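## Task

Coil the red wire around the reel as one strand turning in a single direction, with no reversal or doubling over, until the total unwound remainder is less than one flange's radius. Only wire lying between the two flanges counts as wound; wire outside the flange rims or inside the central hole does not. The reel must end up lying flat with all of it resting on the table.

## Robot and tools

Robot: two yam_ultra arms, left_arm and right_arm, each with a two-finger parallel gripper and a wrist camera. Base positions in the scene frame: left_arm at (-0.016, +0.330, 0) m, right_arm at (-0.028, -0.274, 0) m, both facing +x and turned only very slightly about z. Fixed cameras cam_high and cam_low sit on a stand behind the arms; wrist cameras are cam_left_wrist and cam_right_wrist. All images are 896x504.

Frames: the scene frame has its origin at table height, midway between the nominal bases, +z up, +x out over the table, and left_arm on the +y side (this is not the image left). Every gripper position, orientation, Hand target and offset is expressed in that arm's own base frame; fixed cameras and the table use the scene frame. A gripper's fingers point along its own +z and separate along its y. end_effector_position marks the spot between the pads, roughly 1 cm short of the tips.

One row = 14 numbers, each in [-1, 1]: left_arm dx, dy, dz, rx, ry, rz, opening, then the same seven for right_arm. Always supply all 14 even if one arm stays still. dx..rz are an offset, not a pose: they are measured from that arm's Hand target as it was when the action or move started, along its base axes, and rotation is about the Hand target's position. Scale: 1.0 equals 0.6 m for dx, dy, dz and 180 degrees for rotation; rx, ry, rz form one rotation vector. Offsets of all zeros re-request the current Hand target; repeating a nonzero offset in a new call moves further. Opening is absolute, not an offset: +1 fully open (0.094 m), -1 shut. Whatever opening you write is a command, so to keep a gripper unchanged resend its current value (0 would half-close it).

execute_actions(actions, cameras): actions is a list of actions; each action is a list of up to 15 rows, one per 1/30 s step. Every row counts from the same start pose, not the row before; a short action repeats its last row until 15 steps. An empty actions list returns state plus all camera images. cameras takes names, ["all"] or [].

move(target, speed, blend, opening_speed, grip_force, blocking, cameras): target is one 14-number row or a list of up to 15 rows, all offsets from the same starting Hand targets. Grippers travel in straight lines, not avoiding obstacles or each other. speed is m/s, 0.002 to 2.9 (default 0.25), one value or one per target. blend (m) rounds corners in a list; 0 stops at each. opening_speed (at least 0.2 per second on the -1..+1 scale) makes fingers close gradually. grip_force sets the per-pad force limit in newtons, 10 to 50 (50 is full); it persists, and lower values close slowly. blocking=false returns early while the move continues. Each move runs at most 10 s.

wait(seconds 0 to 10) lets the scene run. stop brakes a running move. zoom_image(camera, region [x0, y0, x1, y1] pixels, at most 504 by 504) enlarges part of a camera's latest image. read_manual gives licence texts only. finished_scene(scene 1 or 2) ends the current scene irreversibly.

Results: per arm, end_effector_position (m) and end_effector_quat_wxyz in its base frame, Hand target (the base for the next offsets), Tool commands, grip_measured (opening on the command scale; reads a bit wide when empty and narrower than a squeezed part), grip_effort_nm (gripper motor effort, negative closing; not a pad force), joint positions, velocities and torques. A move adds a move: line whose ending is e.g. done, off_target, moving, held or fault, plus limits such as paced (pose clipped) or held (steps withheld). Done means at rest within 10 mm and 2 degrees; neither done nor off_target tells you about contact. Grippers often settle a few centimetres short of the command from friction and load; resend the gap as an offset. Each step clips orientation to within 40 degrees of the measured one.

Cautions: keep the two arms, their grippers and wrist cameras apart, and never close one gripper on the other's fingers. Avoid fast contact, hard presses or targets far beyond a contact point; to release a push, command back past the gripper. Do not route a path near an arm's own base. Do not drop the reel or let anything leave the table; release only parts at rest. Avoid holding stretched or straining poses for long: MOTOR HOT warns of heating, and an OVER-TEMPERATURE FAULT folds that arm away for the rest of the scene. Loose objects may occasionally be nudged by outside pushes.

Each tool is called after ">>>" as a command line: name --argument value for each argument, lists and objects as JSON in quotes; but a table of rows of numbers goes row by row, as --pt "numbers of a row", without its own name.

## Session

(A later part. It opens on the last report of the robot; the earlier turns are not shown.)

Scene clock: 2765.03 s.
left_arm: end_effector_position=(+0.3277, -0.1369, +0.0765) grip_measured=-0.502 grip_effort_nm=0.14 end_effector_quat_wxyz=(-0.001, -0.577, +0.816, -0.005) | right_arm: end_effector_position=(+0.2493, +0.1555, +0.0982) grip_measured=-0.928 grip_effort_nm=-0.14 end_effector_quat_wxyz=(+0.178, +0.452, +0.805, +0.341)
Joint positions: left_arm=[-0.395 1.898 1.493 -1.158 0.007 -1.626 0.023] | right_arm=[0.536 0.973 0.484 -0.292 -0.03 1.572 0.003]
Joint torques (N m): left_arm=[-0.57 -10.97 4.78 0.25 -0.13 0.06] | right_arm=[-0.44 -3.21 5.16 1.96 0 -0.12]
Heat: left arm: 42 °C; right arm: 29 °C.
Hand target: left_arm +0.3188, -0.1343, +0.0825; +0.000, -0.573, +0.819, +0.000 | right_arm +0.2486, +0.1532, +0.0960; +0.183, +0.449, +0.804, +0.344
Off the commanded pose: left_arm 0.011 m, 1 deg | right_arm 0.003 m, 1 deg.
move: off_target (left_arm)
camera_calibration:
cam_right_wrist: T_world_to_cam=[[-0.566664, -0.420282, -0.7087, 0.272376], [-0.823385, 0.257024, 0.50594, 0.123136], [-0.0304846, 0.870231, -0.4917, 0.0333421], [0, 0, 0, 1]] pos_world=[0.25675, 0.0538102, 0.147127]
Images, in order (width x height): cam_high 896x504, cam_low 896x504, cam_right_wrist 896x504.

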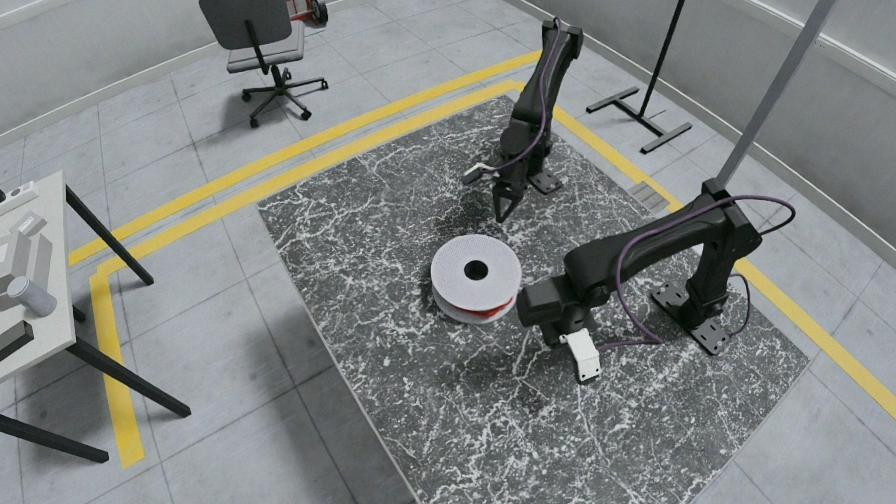

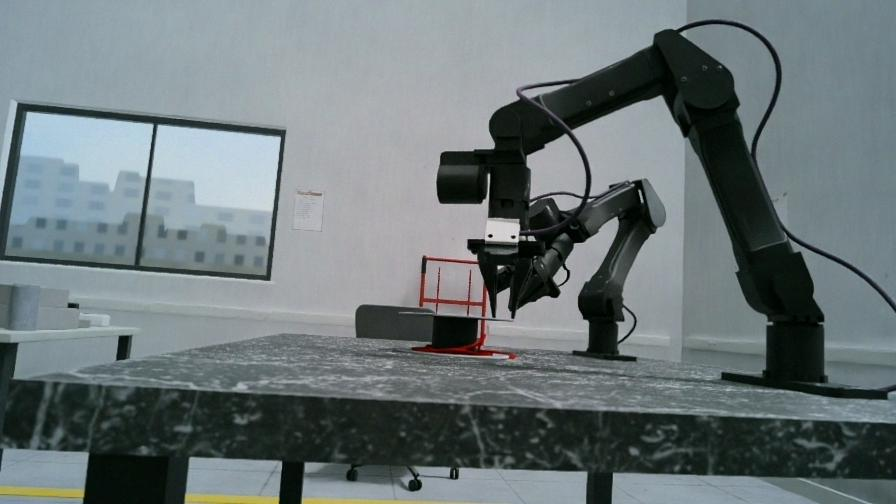

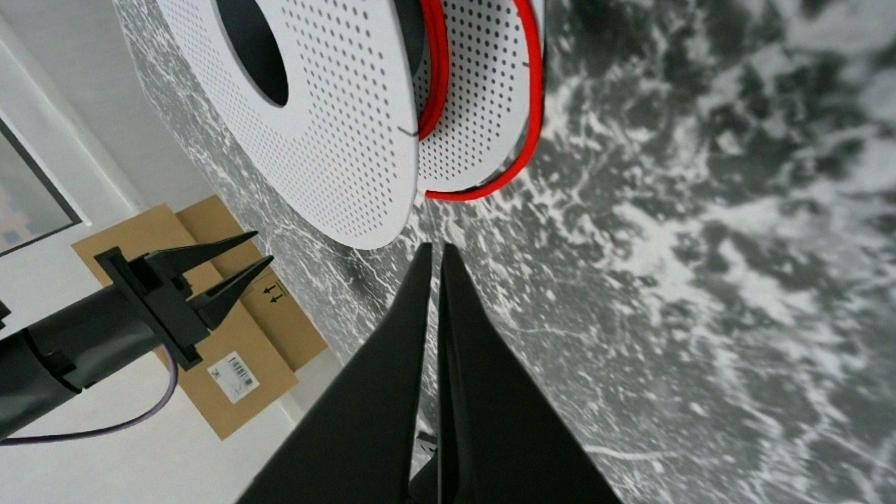

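>>> move --target '[0,0,0,0,0,0,-0.5, 0,-0.002,-0.1345,0,0,0,-0.93]' --speed 0.15 --cameras '["cam_high","cam_right_wrist"]'

Scene clock: 2793.00 s.
left_arm: end_effector_position=(+0.3277, -0.1369, +0.0765) grip_measured=-0.502 grip_effort_nm=0.14 end_effector_quat_wxyz=(-0.001, -0.577, +0.816, -0.005) | right_arm: end_effector_position=(+0.2512, +0.1554, +0.0207) grip_measured=-0.928 grip_effort_nm=-0.10 end_effector_quat_wxyz=(+0.181, +0.452, +0.801, +0.348)
Joint positions: left_arm=[-0.395 1.898 1.493 -1.158 0.007 -1.626 0.023] | right_arm=[0.529 1.227 0.231 0.23 -0.035 1.571 0.003]
Joint torques (N m): left_arm=[-0.58 -10.95 4.79 0.25 -0.13 0.08] | right_arm=[-0.65 -2.21 4.3 1.94 -0.02 -0.19]
Heat: left arm: 42 °C; right arm: 30 °C.
Hand target: left_arm +0.3188, -0.1343, +0.0825; +0.000, -0.573, +0.819, +0.000 | right_arm +0.2485, +0.1519, +0.0152; +0.183, +0.449, +0.805, +0.343
Off the commanded pose: left_arm 0.011 m, 1 deg | right_arm 0.007 m, 1 deg.
move: off_target (left_arm)
camera_calibration:
cam_right_wrist: T_world_to_cam=[[-0.558247, -0.411695, -0.720325, 0.215281], [-0.82938, 0.253762, 0.497728, 0.166071], [-0.022121, 0.875278, -0.483114, -0.00768124], [0, 0, 0, 1]] pos_world=[0.257746, 0.053211, 0.0687035]
Images, in order (width x height): cam_high 896x504, cam_right_wrist 896x504.

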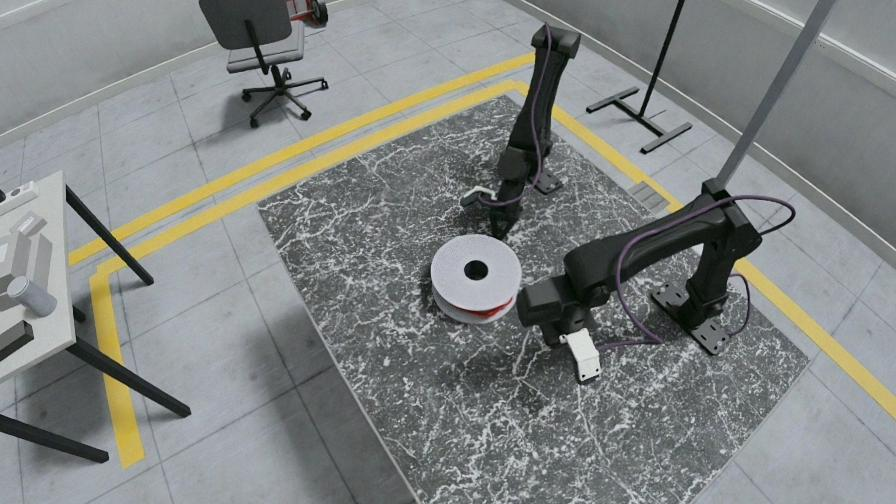

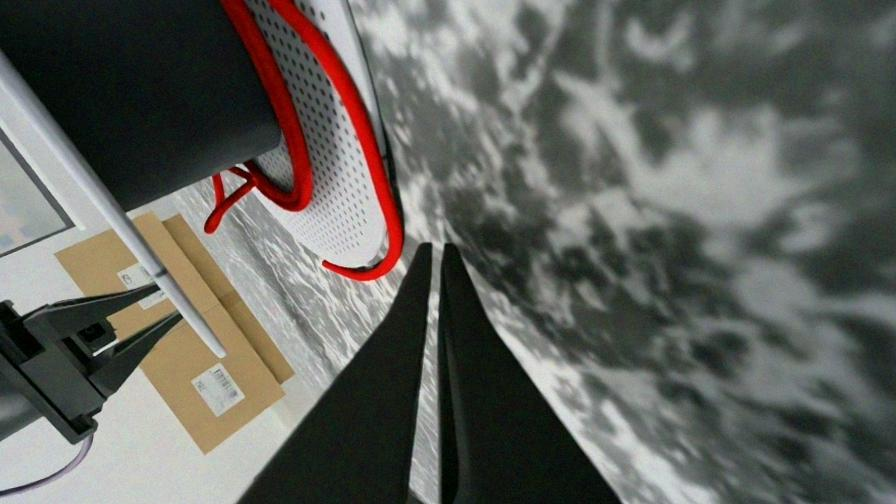

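>>> zoom_image --camera "cam_right_wrist" --region '[180, 0, 480, 300]'

Scaled by 1.680 from the camera's 896x504 image, which has a finer 1280x720 frame.

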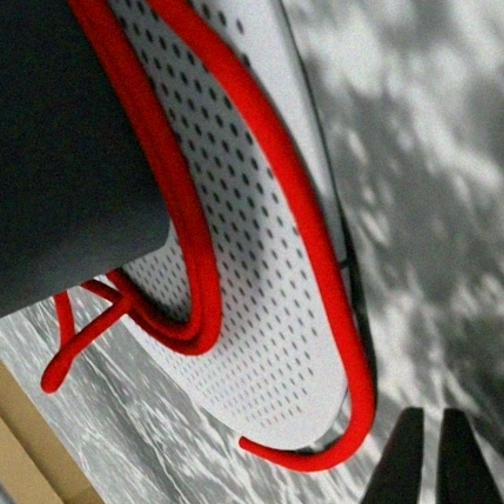

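>>> zoom_image --camera "cam_high" --region '[410, 220, 570, 350]'

>>> wait --seconds 0.1 --cameras '["cam_low","cam_left_wrist"]'

Scaled by 3.150 from the camera's 896x504 image, which has a finer 1280x720 frame.

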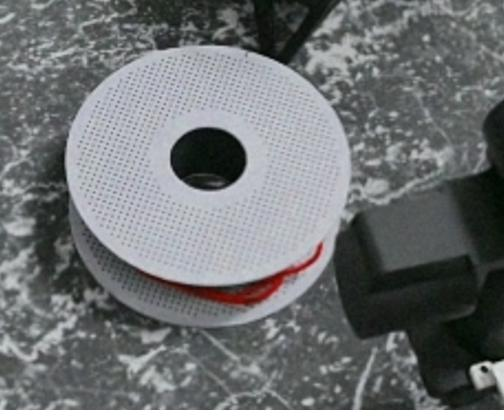

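Scene clock: 2805.33 s.
left_arm: end_effector_position=(+0.3277, -0.1369, +0.0765) grip_measured=-0.502 grip_effort_nm=0.14 end_effector_quat_wxyz=(-0.001, -0.577, +0.816, -0.005) | right_arm: end_effector_position=(+0.2512, +0.1554, +0.0208) grip_measured=-0.928 grip_effort_nm=-0.10 end_effector_quat_wxyz=(+0.181, +0.452, +0.801, +0.348)
Joint positions: left_arm=[-0.395 1.898 1.493 -1.158 0.007 -1.626 0.023] | right_arm=[0.529 1.227 0.231 0.231 -0.035 1.571 0.003]
Joint torques (N m): left_arm=[-0.57 -10.97 4.75 0.26 -0.12 0.08] | right_arm=[-0.59 -2.21 4.42 1.98 -0.04 -0.16]
Heat: left arm: 42 °C; right arm: 30 °C.
Hand target: left_arm +0.3188, -0.1343, +0.0825; +0.000, -0.573, +0.819, +0.000 | right_arm +0.2485, +0.1519, +0.0152; +0.183, +0.449, +0.805, +0.343
Tool commands: left_gripper/opening=-0.5 right_gripper/opening=-0.93
Off the commanded pose: left_arm 0.011 m, 1 deg | right_arm 0.007 m, 1 deg.
wait: 0.10 s; at rest from the start
camera_calibration:
cam_left_wrist: T_world_to_cam=[[0.962831, -0.269995, 0.00768704, -0.356994], [-0.180404, -0.621639, 0.762246, -0.0762228], [-0.201024, -0.735301, -0.647242, 0.124402], [0, 0, 0, 1]] pos_world=[0.354982, -0.0522969, 0.141363]
Images, in order (width x height): cam_low 896x504, cam_left_wrist 896x504.

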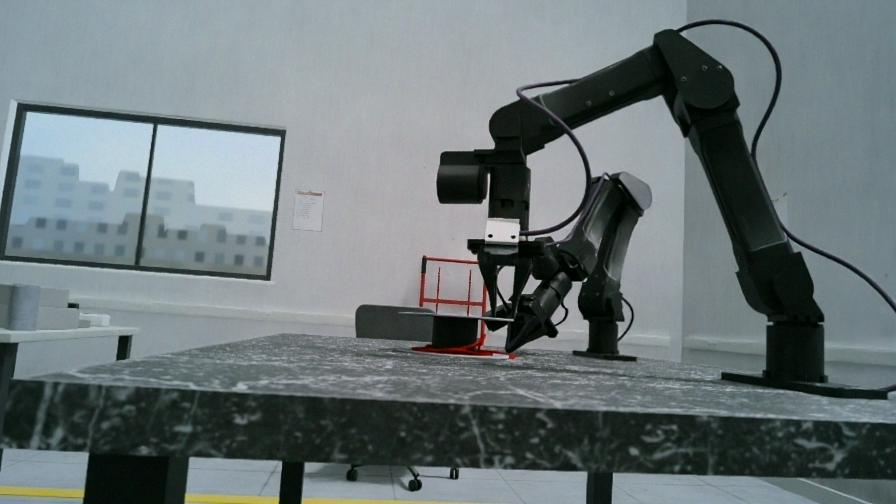

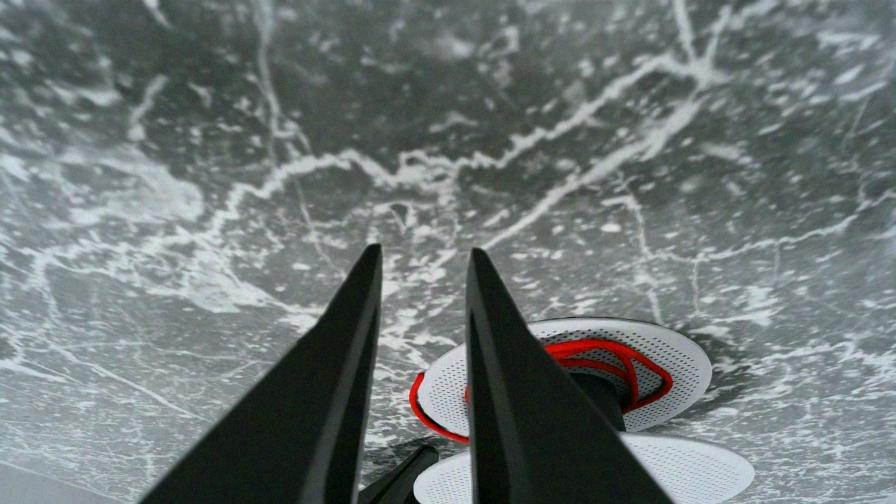

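>>> move --pt "0 0 0 0 0 0 -0.5 -0.0128 0.025 -0.0095 0 0 0 -0.93" --pt "0 0 0 0 0 0 -0.5 0.061 0.0705 -0.0095 0 0 0 -0.93" --speed 0.1 --cameras '["cam_right_wrist","cam_left_wrist","cam_low"]'

Scene clock: 2915.17 s.
left_arm: end_effector_position=(+0.3277, -0.1369, +0.0765) grip_measured=-0.502 grip_effort_nm=0.15 end_effector_quat_wxyz=(-0.001, -0.577, +0.816, -0.005) | right_arm: end_effector_position=(+0.2831, +0.1961, +0.0140) grip_measured=-0.928 grip_effort_nm=-0.10 end_effector_quat_wxyz=(+0.184, +0.446, +0.800, +0.355)
Joint positions: left_arm=[-0.395 1.898 1.493 -1.158 0.007 -1.626 0.023] | right_arm=[0.615 1.51 0.37 0.393 0.022 1.622 0.003]
Joint torques (N m): left_arm=[-0.55 -10.93 4.77 0.26 -0.13 0.07] | right_arm=[-0.64 -3.4 6.68 1.56 0.02 -0.07]
Heat: left arm: 43 °C; right arm: 32 °C.
Hand target: left_arm +0.3188, -0.1343, +0.0825; +0.000, -0.573, +0.819, +0.000 | right_arm +0.2852, +0.1943, +0.0096; +0.183, +0.449, +0.804, +0.344
Off the commanded pose: left_arm 0.011 m, 1 deg | right_arm 0.005 m, 1 deg.
move: off_target (left_arm)
camera_calibration:
cam_left_wrist: T_world_to_cam=[[0.962831, -0.269995, 0.00768704, -0.356994], [-0.180404, -0.621639, 0.762246, -0.0762228], [-0.201024, -0.735301, -0.647242, 0.124402], [0, 0, 0, 1]] pos_world=[0.354982, -0.0522969, 0.141363]
cam_right_wrist: T_world_to_cam=[[-0.544379, -0.410465, -0.731553, 0.241029], [-0.838545, 0.243181, 0.487551, 0.19041], [-0.0222224, 0.878853, -0.476576, -0.0466116], [0, 0, 0, 1]] pos_world=[0.289842, 0.0935945, 0.0612772]
Images, in order (width x height): cam_low 896x504, cam_left_wrist 896x504, cam_right_wrist 896x504.

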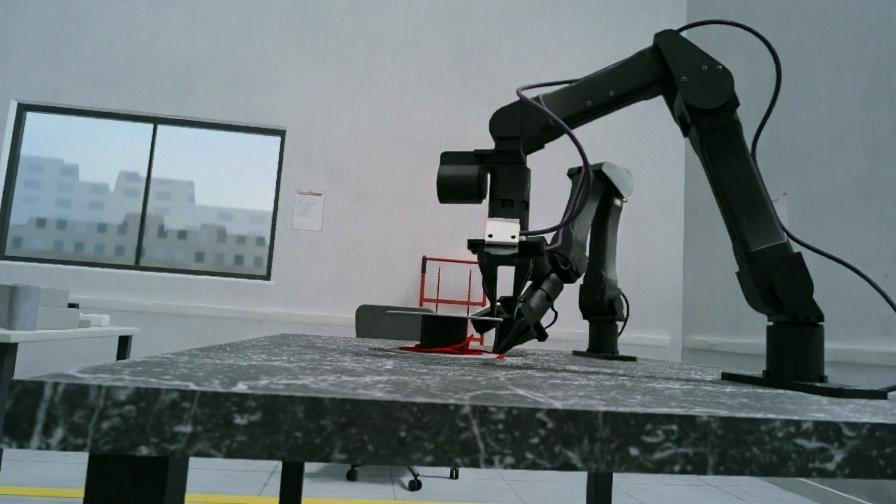

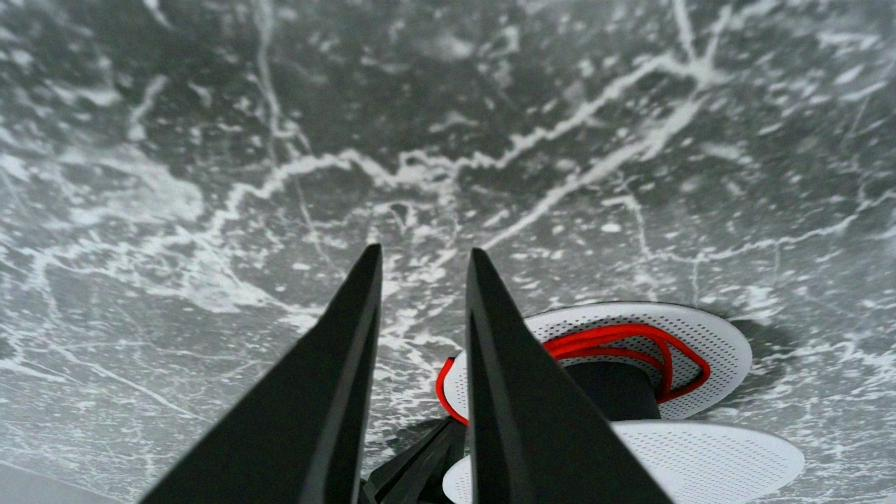

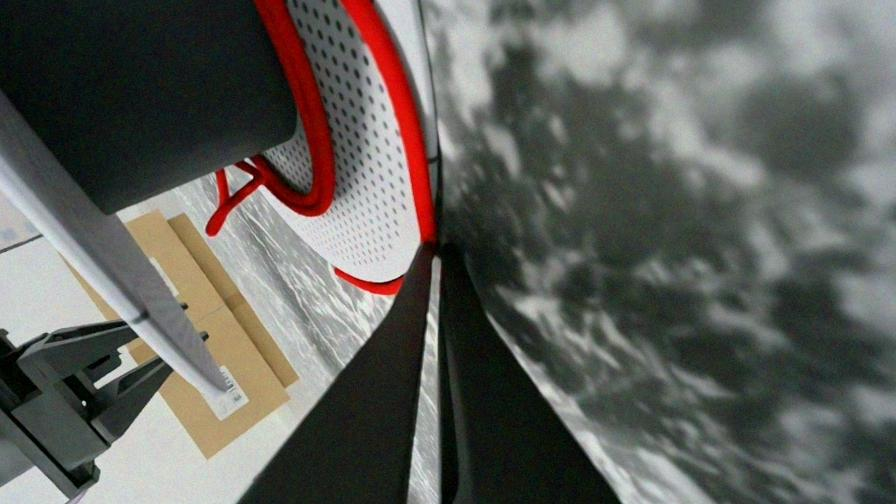

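>>> zoom_image --camera "cam_right_wrist" --region '[180, 100, 480, 340]'

>>> zoom_image --camera "cam_left_wrist" --region '[400, 270, 820, 504]'

Scaled by 1.680 from the camera's 896x504 image, which has a finer 1280x720 frame.

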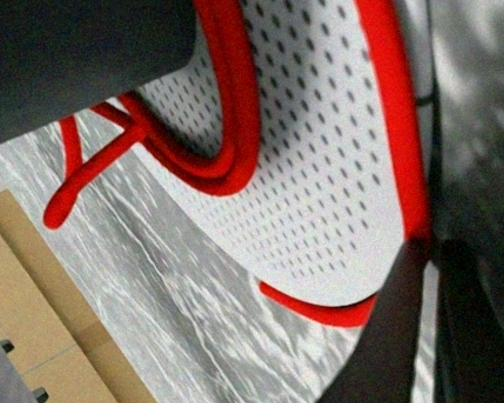

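Scaled by 1.200 from the camera's 896x504 image, which has a finer 1280x720 frame.

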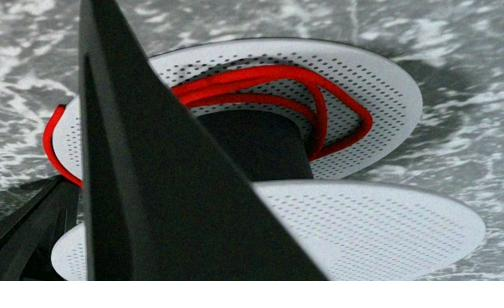

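>>> move --pt "0 0 0 0 0 0 -0.5 -0.05 -0.031 0.004 0 0 0 -0.93" --pt "0 0 0 0 0 0 -0.5 -0.085 -0.052 0.09 -0.0582 0.0946 0 -0.93" --speed 0.15 --blend 0.01 --cameras '["cam_right_wrist","cam_left_wrist","cam_high"]'

Scene clock: 2986.90 s.
left_arm: end_effector_position=(+0.3277, -0.1369, +0.0765) grip_measured=-0.502 grip_effort_nm=0.15 end_effector_quat_wxyz=(-0.001, -0.577, +0.816, -0.005) | right_arm: end_effector_position=(+0.2296, +0.1614, +0.0566) grip_measured=-0.928 grip_effort_nm=-0.10 end_effector_quat_wxyz=(+0.101, +0.472, +0.853, +0.198)
Joint positions: left_arm=[-0.395 1.898 1.493 -1.158 0.007 -1.626 0.023] | right_arm=[0.615 1.244 0.655 -0.534 0.009 1.624 0.003]
Joint torques (N m): left_arm=[-0.54 -10.95 4.75 0.26 -0.12 0.06] | right_arm=[-0.4 -2.99 8.83 0.95 0.04 0.07]
Heat: left arm: 43 °C; right arm: 31 °C.
Hand target: left_arm +0.3188, -0.1343, +0.0825; +0.000, -0.573, +0.819, +0.000 | right_arm +0.2341, +0.1631, +0.0636; +0.102, +0.476, +0.851, +0.199
Off the commanded pose: left_arm 0.011 m, 1 deg | right_arm 0.009 m, 1 deg.
move: off_target (left_arm)
camera_calibration:
cam_left_wrist: T_world_to_cam=[[0.962831, -0.269995, 0.00768704, -0.356994], [-0.180404, -0.621639, 0.762246, -0.0762228], [-0.201024, -0.735301, -0.647242, 0.124402], [0, 0, 0, 1]] pos_world=[0.354982, -0.0522969, 0.141363]
cam_right_wrist: T_world_to_cam=[[-0.725645, -0.536095, -0.431325, 0.273619], [-0.658188, 0.358093, 0.662237, 0.0633609], [-0.200567, 0.764442, -0.6127, 0.0701154], [0, 0, 0, 1]] pos_world=[0.254316, 0.0703976, 0.119018]
Images, in order (width x height): cam_high 896x504, cam_left_wrist 896x504, cam_right_wrist 896x504.

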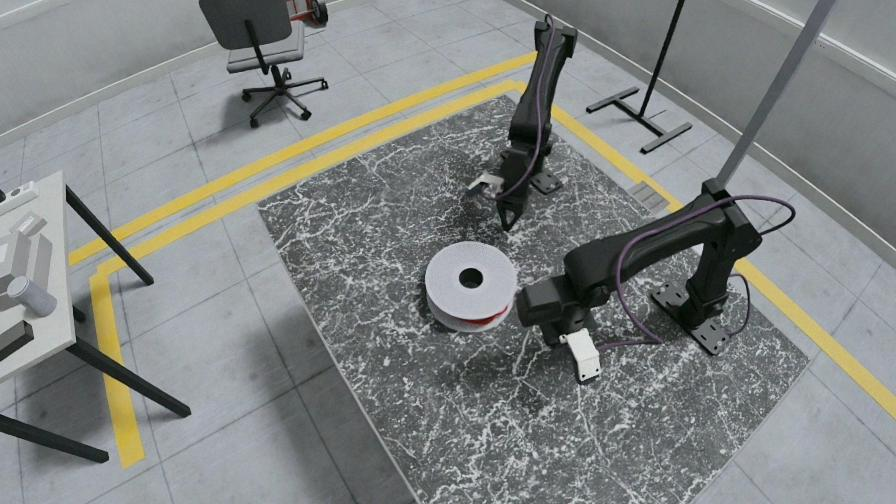

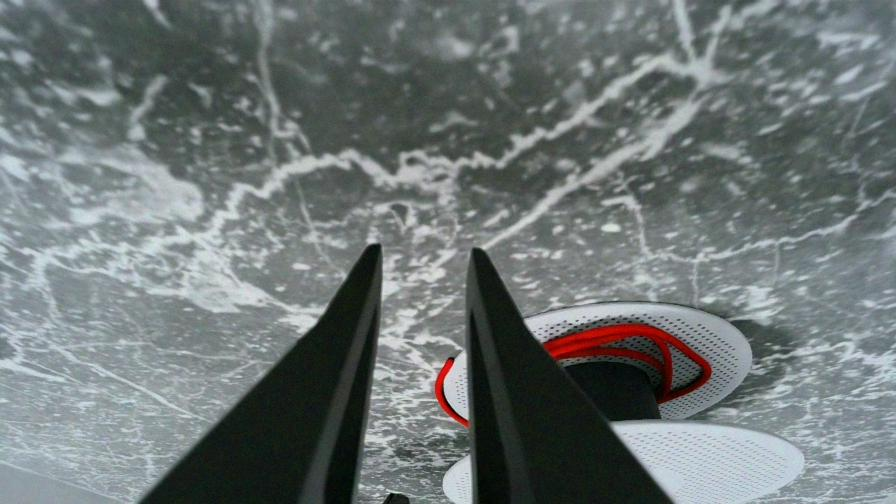

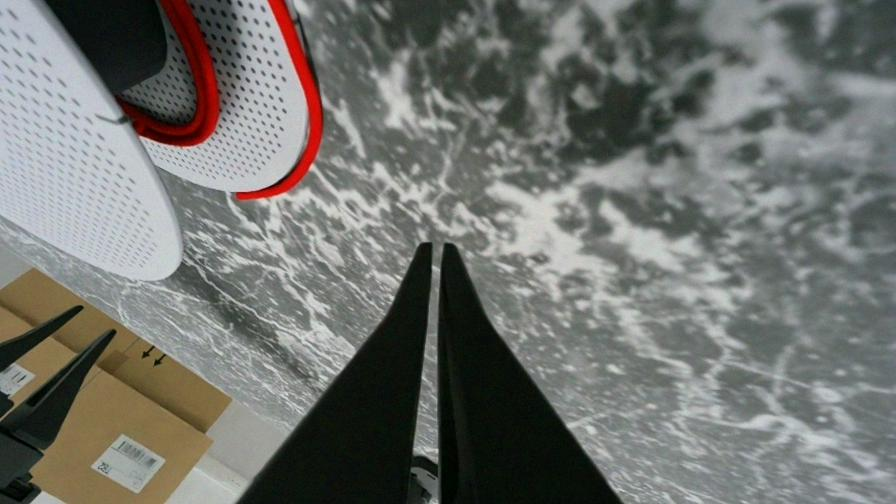

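>>> zoom_image --camera "cam_right_wrist" --region '[140, 0, 380, 220]'

Scaled by 2.100 from the camera's 896x504 image, which has a finer 1280x720 frame.

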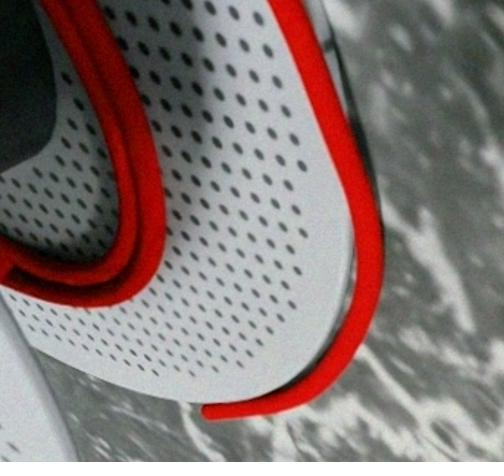

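>>> move --target '[0,0,0,0,0,0,-0.5, 0.0725,0.0437,-0.0393,0.0217,-0.0512,-0.0478,-0.76]' --speed 0.15 --cameras '["cam_right_wrist"]'

Scene clock: 3081.13 s.
left_arm: end_effector_position=(+0.3277, -0.1369, +0.0765) grip_measured=-0.502 grip_effort_nm=0.14 end_effector_quat_wxyz=(-0.001, -0.577, +0.816, -0.005) | right_arm: end_effector_position=(+0.2803, +0.1930, +0.0477) grip_measured=-0.762 grip_effort_nm=0.11 end_effector_quat_wxyz=(+0.164, +0.522, +0.794, +0.266)
Joint positions: left_arm=[-0.395 1.898 1.493 -1.158 0.007 -1.626 0.023] | right_arm=[0.674 1.411 0.633 -0.171 0.14 1.792 0.011]
Joint torques (N m): left_arm=[-0.58 -10.95 4.78 0.25 -0.13 0.07] | right_arm=[0.38 -4.34 4.88 1.65 0.24 0.05]
Heat: left arm: 43 °C; right arm: 31 °C.
Hand target: left_arm +0.3188, -0.1343, +0.0825; +0.000, -0.573, +0.819, +0.000 | right_arm +0.2777, +0.1893, +0.0401; +0.168, +0.524, +0.794, +0.257
Off the commanded pose: left_arm 0.011 m, 1 deg | right_arm 0.009 m, 1 deg.
move: off_target (left_arm)
camera_calibration:
cam_right_wrist: T_world_to_cam=[[-0.710668, -0.380764, -0.591582, 0.297038], [-0.703304, 0.405705, 0.583752, 0.098477], [0.017736, 0.830916, -0.556115, -0.0260383], [0, 0, 0, 1]] pos_world=[0.280816, 0.0947845, 0.103756]
Images, in order (width x height): cam_right_wrist 896x504.

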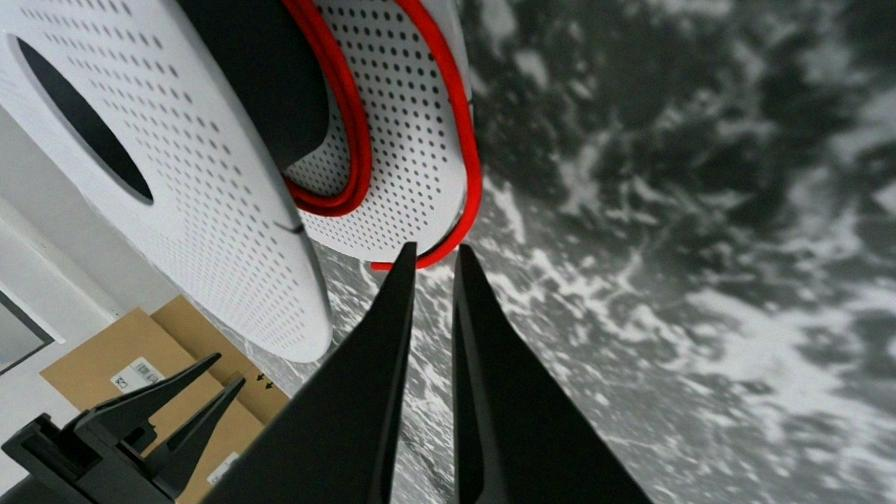

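>>> zoom_image --camera "cam_right_wrist" --region '[360, 60, 520, 290]'

Scaled by 2.191 from the camera's 896x504 image, which has a finer 1280x720 frame.

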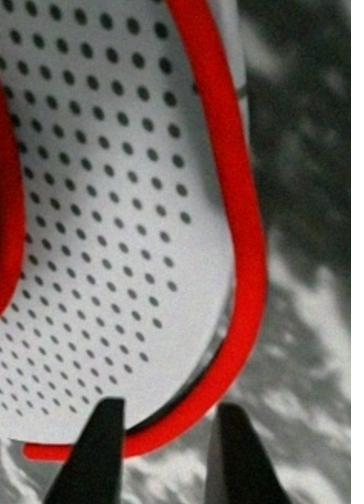

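>>> move --target '[0,0,0,0,0,0,-0.5, 0.0148,0.0158,-0.0527,0,0,0,-0.76]' --speed 0.06 --cameras '["cam_right_wrist"]'

Scene clock: 3105.50 s.
left_arm: end_effector_position=(+0.3277, -0.1369, +0.0765) grip_measured=-0.502 grip_effort_nm=0.14 end_effector_quat_wxyz=(-0.001, -0.577, +0.816, -0.005) | right_arm: end_effector_position=(+0.2902, +0.2029, +0.0170) grip_measured=-0.762 grip_effort_nm=0.11 end_effector_quat_wxyz=(+0.165, +0.522, +0.793, +0.266)
Joint positions: left_arm=[-0.395 1.898 1.493 -1.158 0.007 -1.626 0.023] | right_arm=[0.681 1.557 0.611 -0.003 0.146 1.798 0.011]
Joint torques (N m): left_arm=[-0.54 -10.96 4.77 0.25 -0.12 0.08] | right_arm=[0.55 -4.9 4.3 1.68 0.26 0.08]
Heat: left arm: 43 °C; right arm: 30 °C.
Hand target: left_arm +0.3188, -0.1343, +0.0825; +0.000, -0.573, +0.819, +0.000 | right_arm +0.2866, +0.1988, +0.0085; +0.168, +0.524, +0.794, +0.257
Off the commanded pose: left_arm 0.011 m, 1 deg | right_arm 0.010 m, 1 deg.
move: off_target (left_arm)
camera_calibration:
cam_right_wrist: T_world_to_cam=[[-0.709856, -0.380004, -0.593044, 0.289329], [-0.704073, 0.40631, 0.582404, 0.119463], [0.0196438, 0.830968, -0.555973, -0.0520824], [0, 0, 0, 1]] pos_world=[0.290515, 0.104686, 0.0730526]
Images, in order (width x height): cam_right_wrist 896x504.

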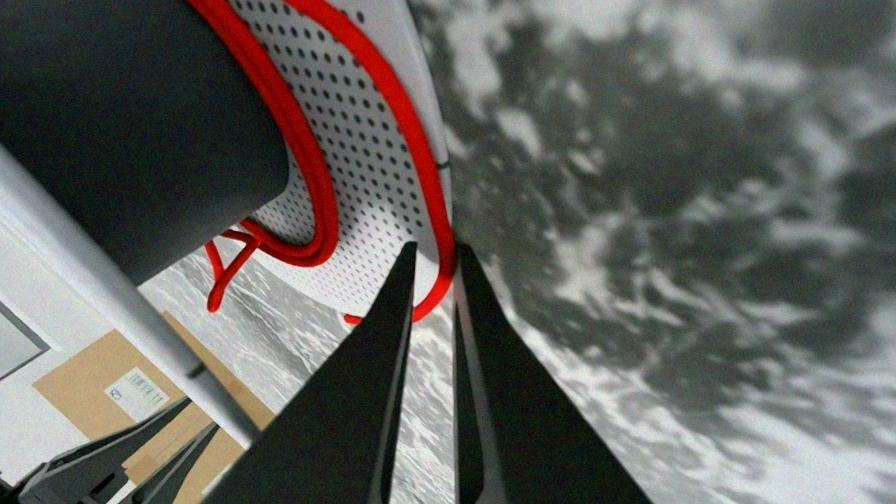

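>>> zoom_image --camera "cam_right_wrist" --region '[360, 170, 520, 330]'

Scaled by 3.150 from the camera's 896x504 image, which has a finer 1280x720 frame.

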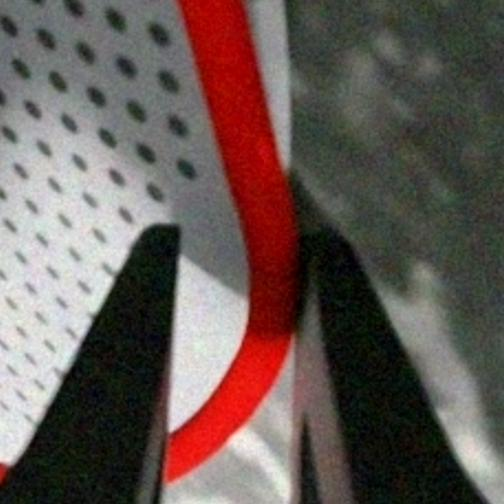

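>>> move --target '[0,0,0,0,0,0,-0.5, 0.0,0.0,-0.0095,0,0,0,-0.76]' --speed 0.05 --cameras '["cam_right_wrist"]'

>>> zoom_image --camera "cam_right_wrist" --region '[360, 170, 520, 330]'

Scene clock: 3122.97 s.
left_arm: end_effector_position=(+0.3277, -0.1369, +0.0765) grip_measured=-0.502 grip_effort_nm=0.14 end_effector_quat_wxyz=(-0.001, -0.577, +0.816, -0.005) | right_arm: end_effector_position=(+0.2942, +0.2054, +0.0166) grip_measured=-0.762 grip_effort_nm=0.11 end_effector_quat_wxyz=(+0.170, +0.521, +0.789, +0.277)
Joint positions: left_arm=[-0.395 1.898 1.493 -1.158 0.007 -1.626 0.023] | right_arm=[0.681 1.569 0.602 0.043 0.149 1.798 0.011]
Joint torques (N m): left_arm=[-0.54 -10.92 4.77 0.26 -0.14 0.07] | right_arm=[0.39 -4.44 4.04 1.58 0.21 0.07]
Heat: left arm: 43 °C; right arm: 30 °C.
Hand target: left_arm +0.3188, -0.1343, +0.0825; +0.000, -0.573, +0.819, +0.000 | right_arm +0.2866, +0.1988, +0.0027; +0.168, +0.524, +0.794, +0.257
Off the commanded pose: left_arm 0.011 m, 1 deg | right_arm 0.017 m, 2 deg.
move: off_target (left_arm, right_arm)
camera_calibration:
cam_right_wrist: T_world_to_cam=[[-0.698141, -0.370551, -0.61261, 0.28781], [-0.71521, 0.400106, 0.573053, 0.126269], [0.0327633, 0.838217, -0.544352, -0.0599546], [0, 0, 0, 1]] pos_world=[0.293205, 0.106382, 0.07132]
Images, in order (width x height): cam_right_wrist 896x504.

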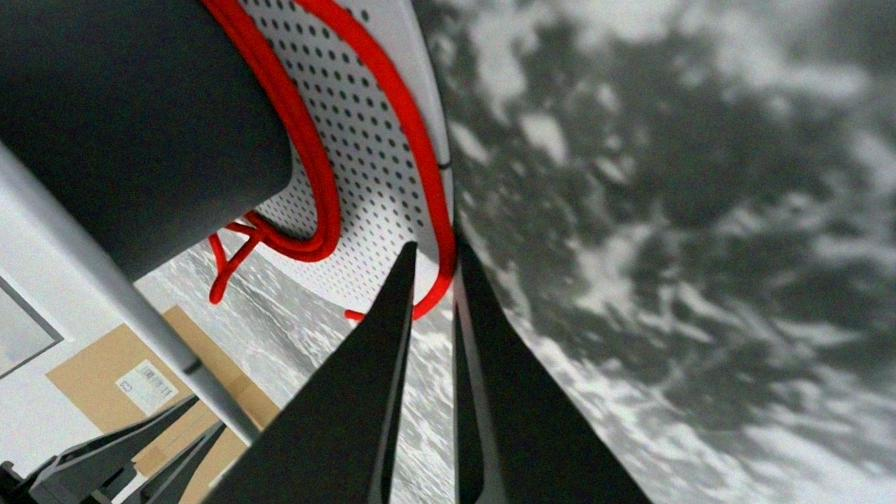

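Scaled by 3.150 from the camera's 896x504 image, which has a finer 1280x720 frame.

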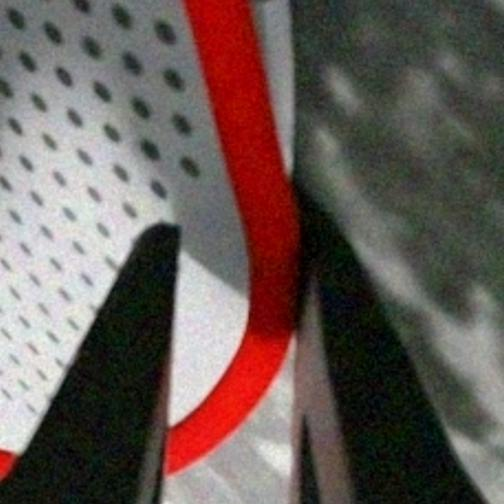

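>>> move --target '[0,0,0,0,0,0,-0.5, 0.0,0.0,0.0,0,0,0,-1]' --speed 0.05 --opening_speed 0.3 --cameras '["cam_right_wrist"]'

>>> zoom_image --camera "cam_right_wrist" --region '[360, 170, 520, 330]'

Scene clock: 3131.17 s.
left_arm: end_effector_position=(+0.3277, -0.1369, +0.0765) grip_measured=-0.502 grip_effort_nm=0.14 end_effector_quat_wxyz=(-0.001, -0.577, +0.816, -0.005) | right_arm: end_effector_position=(+0.2938, +0.2049, +0.0148) grip_measured=-0.956 grip_effort_nm=-0.98 end_effector_quat_wxyz=(+0.169, +0.521, +0.790, +0.274)
Joint positions: left_arm=[-0.395 1.898 1.493 -1.158 0.007 -1.626 0.023] | right_arm=[0.681 1.574 0.602 0.043 0.149 1.798 0.002]
Joint torques (N m): left_arm=[-0.57 -10.95 4.75 0.26 -0.14 0.07] | right_arm=[0.55 -5.07 4.07 1.52 0.24 0.09]
Heat: left arm: 43 °C; right arm: 30 °C.
Hand target: left_arm +0.3188, -0.1343, +0.0825; +0.000, -0.573, +0.819, +0.000 | right_arm +0.2866, +0.1986, +0.0026; +0.168, +0.524, +0.794, +0.257
Off the commanded pose: left_arm 0.011 m, 1 deg | right_arm 0.015 m, 2 deg.
move: off_target (left_arm, right_arm)
camera_calibration:
cam_right_wrist: T_world_to_cam=[[-0.700781, -0.372415, -0.608451, 0.287425], [-0.712714, 0.402251, 0.574659, 0.125933], [0.0307383, 0.836362, -0.547315, -0.0595435], [0, 0, 0, 1]] pos_world=[0.293007, 0.106185, 0.0699264]
Images, in order (width x height): cam_right_wrist 896x504.

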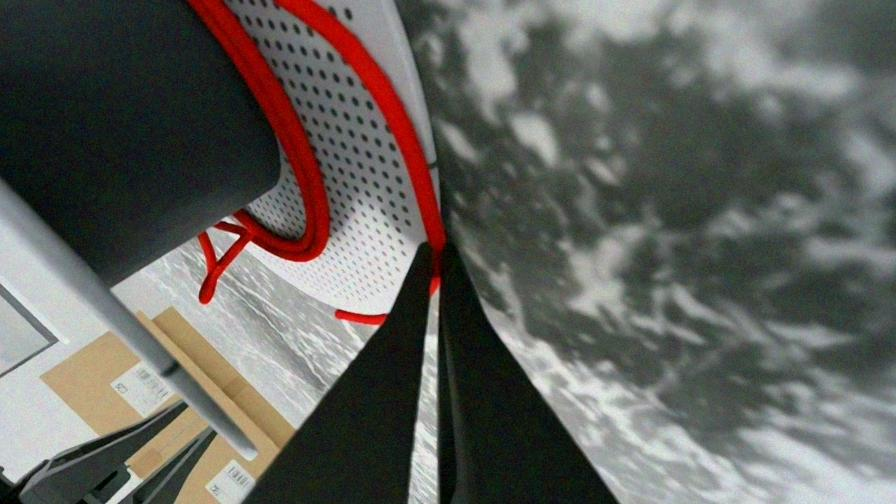

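Scaled by 3.150 from the camera's 896x504 image, which has a finer 1280x720 frame.

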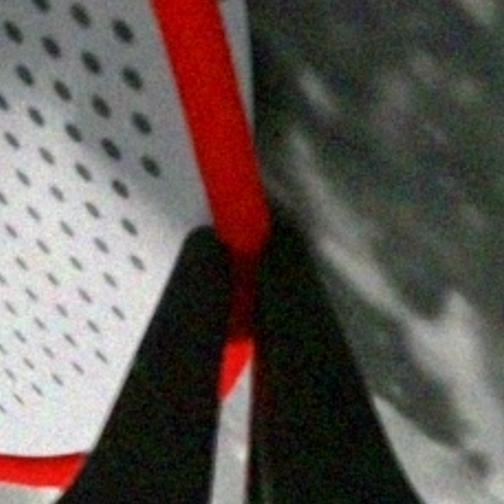

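>>> move --pt "0 0 0 0 0 0 -0.5 0.004 0.0057 0.0573 0 0 0 -1" --pt "0 0 0 0 0 0 -0.5 0.0012 0.0062 0.052 0.0543 -0.1278 0 -1" --speed 0.08 --blend 0.005 --cameras '["cam_right_wrist","cam_left_wrist","cam_low"]'

Scene clock: 3150.90 s.
left_arm: end_effector_position=(+0.3277, -0.1369, +0.0765) grip_measured=-0.502 grip_effort_nm=0.14 end_effector_quat_wxyz=(-0.001, -0.577, +0.816, -0.005) | right_arm: end_effector_position=(+0.2902, +0.2062, +0.0388) grip_measured=-0.960 grip_effort_nm=-1.05 end_effector_quat_wxyz=(+0.270, +0.479, +0.716, +0.430)
Joint positions: left_arm=[-0.395 1.898 1.493 -1.158 0.007 -1.626 0.023] | right_arm=[0.766 1.576 0.268 0.776 0.302 1.773 0.002]
Joint torques (N m): left_arm=[-0.55 -10.96 4.77 0.25 -0.12 0.08] | right_arm=[0.38 -4.08 3.41 2.23 0.3 -0.16]
Heat: left arm: 43 °C; right arm: 30 °C.
Hand target: left_arm +0.3188, -0.1343, +0.0825; +0.000, -0.573, +0.819, +0.000 | right_arm +0.2873, +0.2024, +0.0339; +0.278, +0.475, +0.720, +0.423
Off the commanded pose: left_arm 0.011 m, 1 deg | right_arm 0.007 m, 1 deg.
move: off_target (left_arm)
camera_calibration:
cam_left_wrist: T_world_to_cam=[[0.962831, -0.269995, 0.00768704, -0.356994], [-0.180404, -0.621639, 0.762246, -0.0762228], [-0.201024, -0.735301, -0.647242, 0.124402], [0, 0, 0, 1]] pos_world=[0.354982, -0.0522969, 0.141363]
cam_right_wrist: T_world_to_cam=[[-0.42479, -0.237369, -0.873619, 0.202199], [-0.879754, 0.335834, 0.336524, 0.180466], [0.213511, 0.911521, -0.351485, -0.123512], [0, 0, 0, 1]] pos_world=[0.271029, 0.0999732, 0.0725016]
Images, in order (width x height): cam_low 896x504, cam_left_wrist 896x504, cam_right_wrist 896x504.

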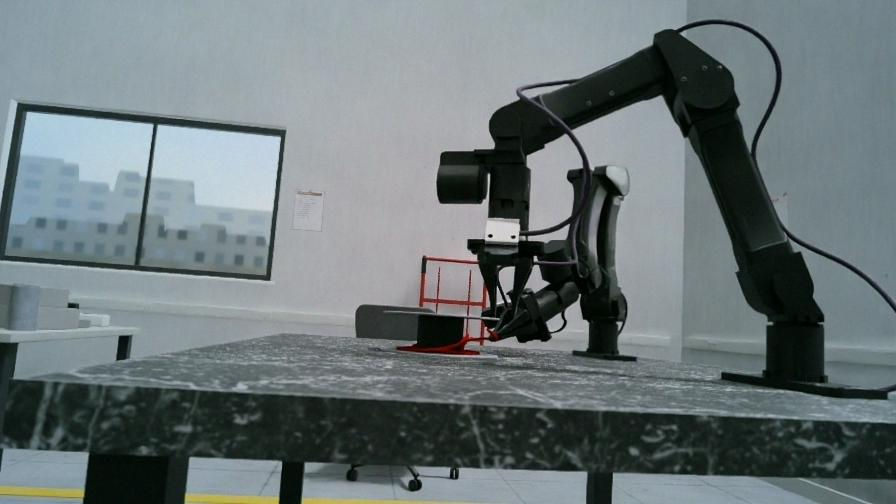

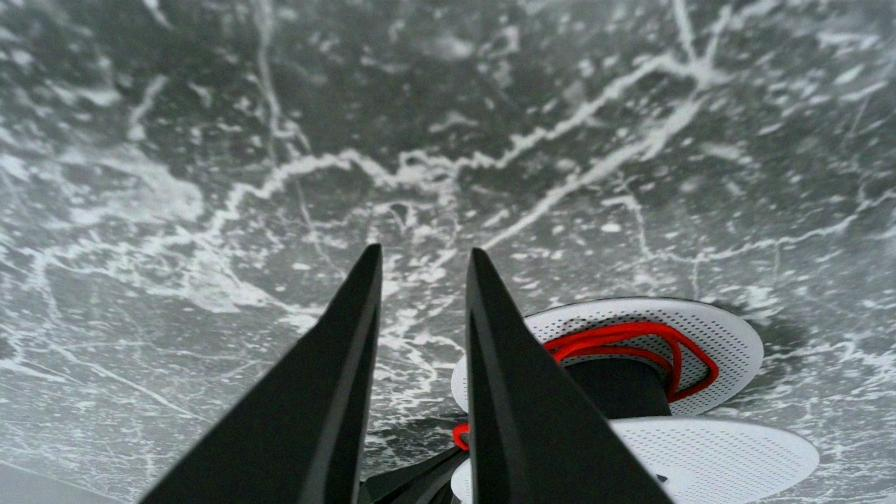

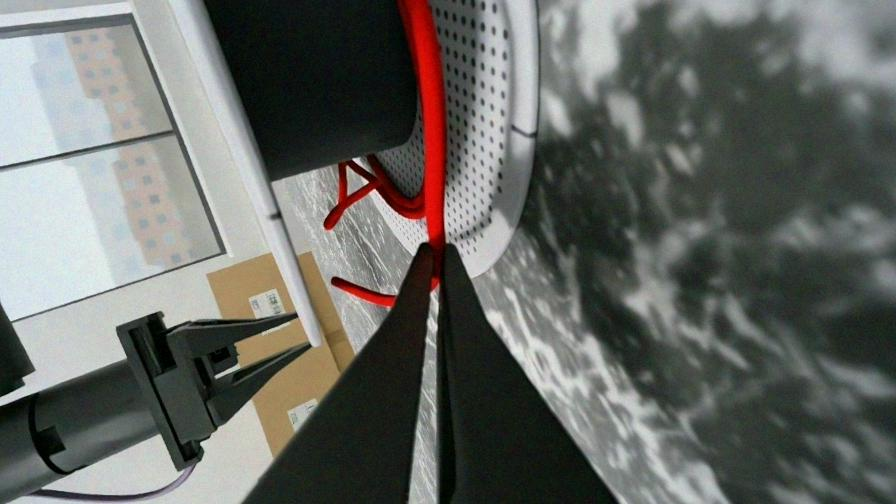

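>>> move --pt "0 0 0 0 0 0 -0.5 -0.0005 -0.0015 -0.0282 0 0 0 -1" --pt "0 0 0 0 0 0 -0.5 0.0387 0.0052 -0.0298 0 0 0 -1" --speed 0.08 --blend 0.005 --cameras '["cam_right_wrist","cam_left_wrist","cam_low"]'

Scene clock: 3159.83 s.
left_arm: end_effector_position=(+0.3277, -0.1369, +0.0765) grip_measured=-0.502 grip_effort_nm=0.14 end_effector_quat_wxyz=(-0.001, -0.577, +0.816, -0.005) | right_arm: end_effector_position=(+0.3043, +0.2022, +0.0138) grip_measured=-0.960 grip_effort_nm=-1.05 end_effector_quat_wxyz=(+0.273, +0.480, +0.720, +0.419)
Joint positions: left_arm=[-0.395 1.898 1.493 -1.158 0.007 -1.626 0.023] | right_arm=[0.714 1.758 0.288 0.926 0.266 1.739 0.002]
Joint torques (N m): left_arm=[-0.54 -10.96 4.75 0.25 -0.13 0.08] | right_arm=[-0.59 -4.52 5.52 2.12 0.1 -0.22]
Heat: left arm: 43 °C; right arm: 31 °C.
Hand target: left_arm +0.3188, -0.1343, +0.0825; +0.000, -0.573, +0.819, +0.000 | right_arm +0.3105, +0.2055, +0.0160; +0.278, +0.475, +0.720, +0.422
Off the commanded pose: left_arm 0.011 m, 1 deg | right_arm 0.007 m, 1 deg.
move: off_target (left_arm)
camera_calibration:
cam_left_wrist: T_world_to_cam=[[0.962831, -0.269995, 0.00768704, -0.356994], [-0.180404, -0.621639, 0.762246, -0.0762228], [-0.201024, -0.735301, -0.647242, 0.124402], [0, 0, 0, 1]] pos_world=[0.354982, -0.0522969, 0.141363]
cam_right_wrist: T_world_to_cam=[[-0.434516, -0.254492, -0.863962, 0.191716], [-0.874808, 0.34745, 0.337625, 0.198798], [0.21426, 0.902503, -0.373604, -0.129819], [0, 0, 0, 1]] pos_world=[0.285029, 0.0968796, 0.0500151]
Images, in order (width x height): cam_low 896x504, cam_left_wrist 896x504, cam_right_wrist 896x504.

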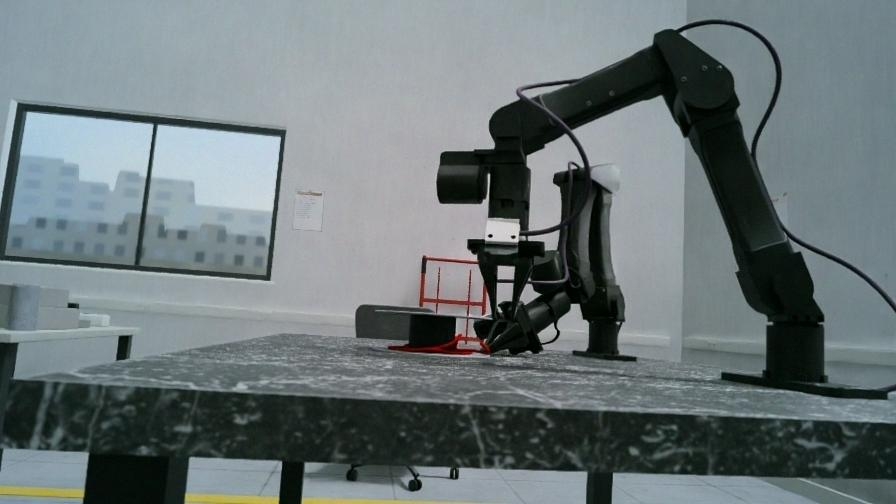

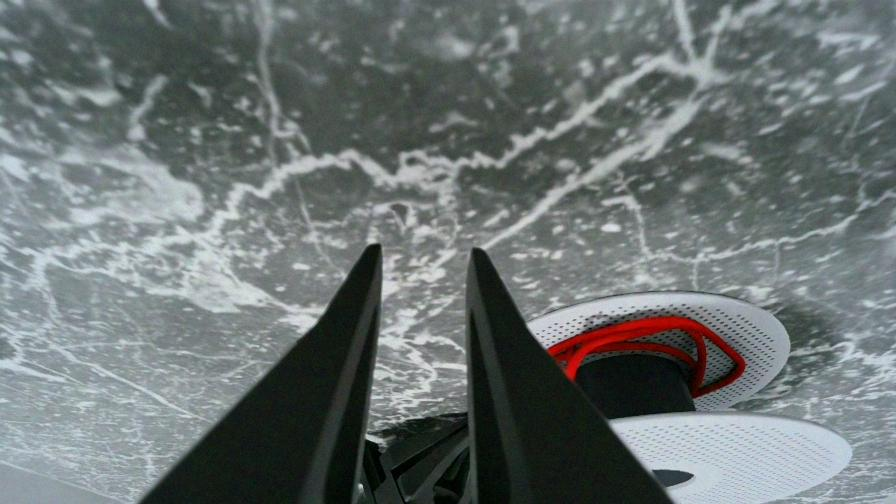

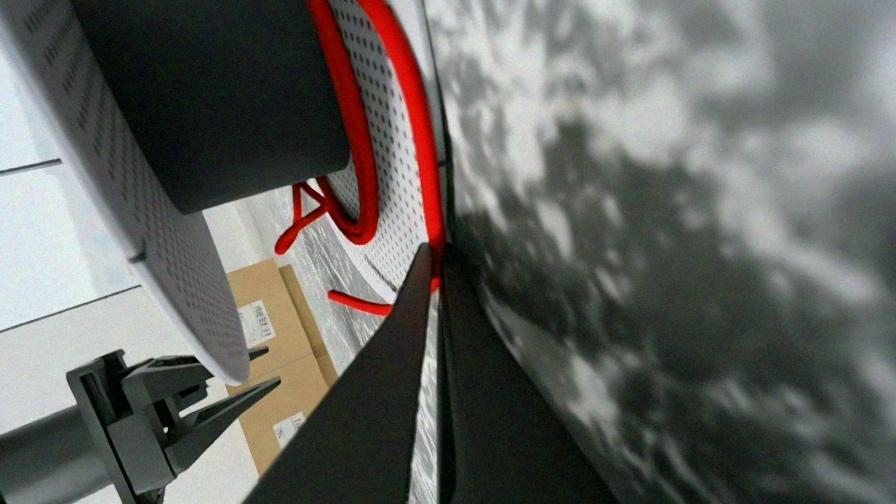

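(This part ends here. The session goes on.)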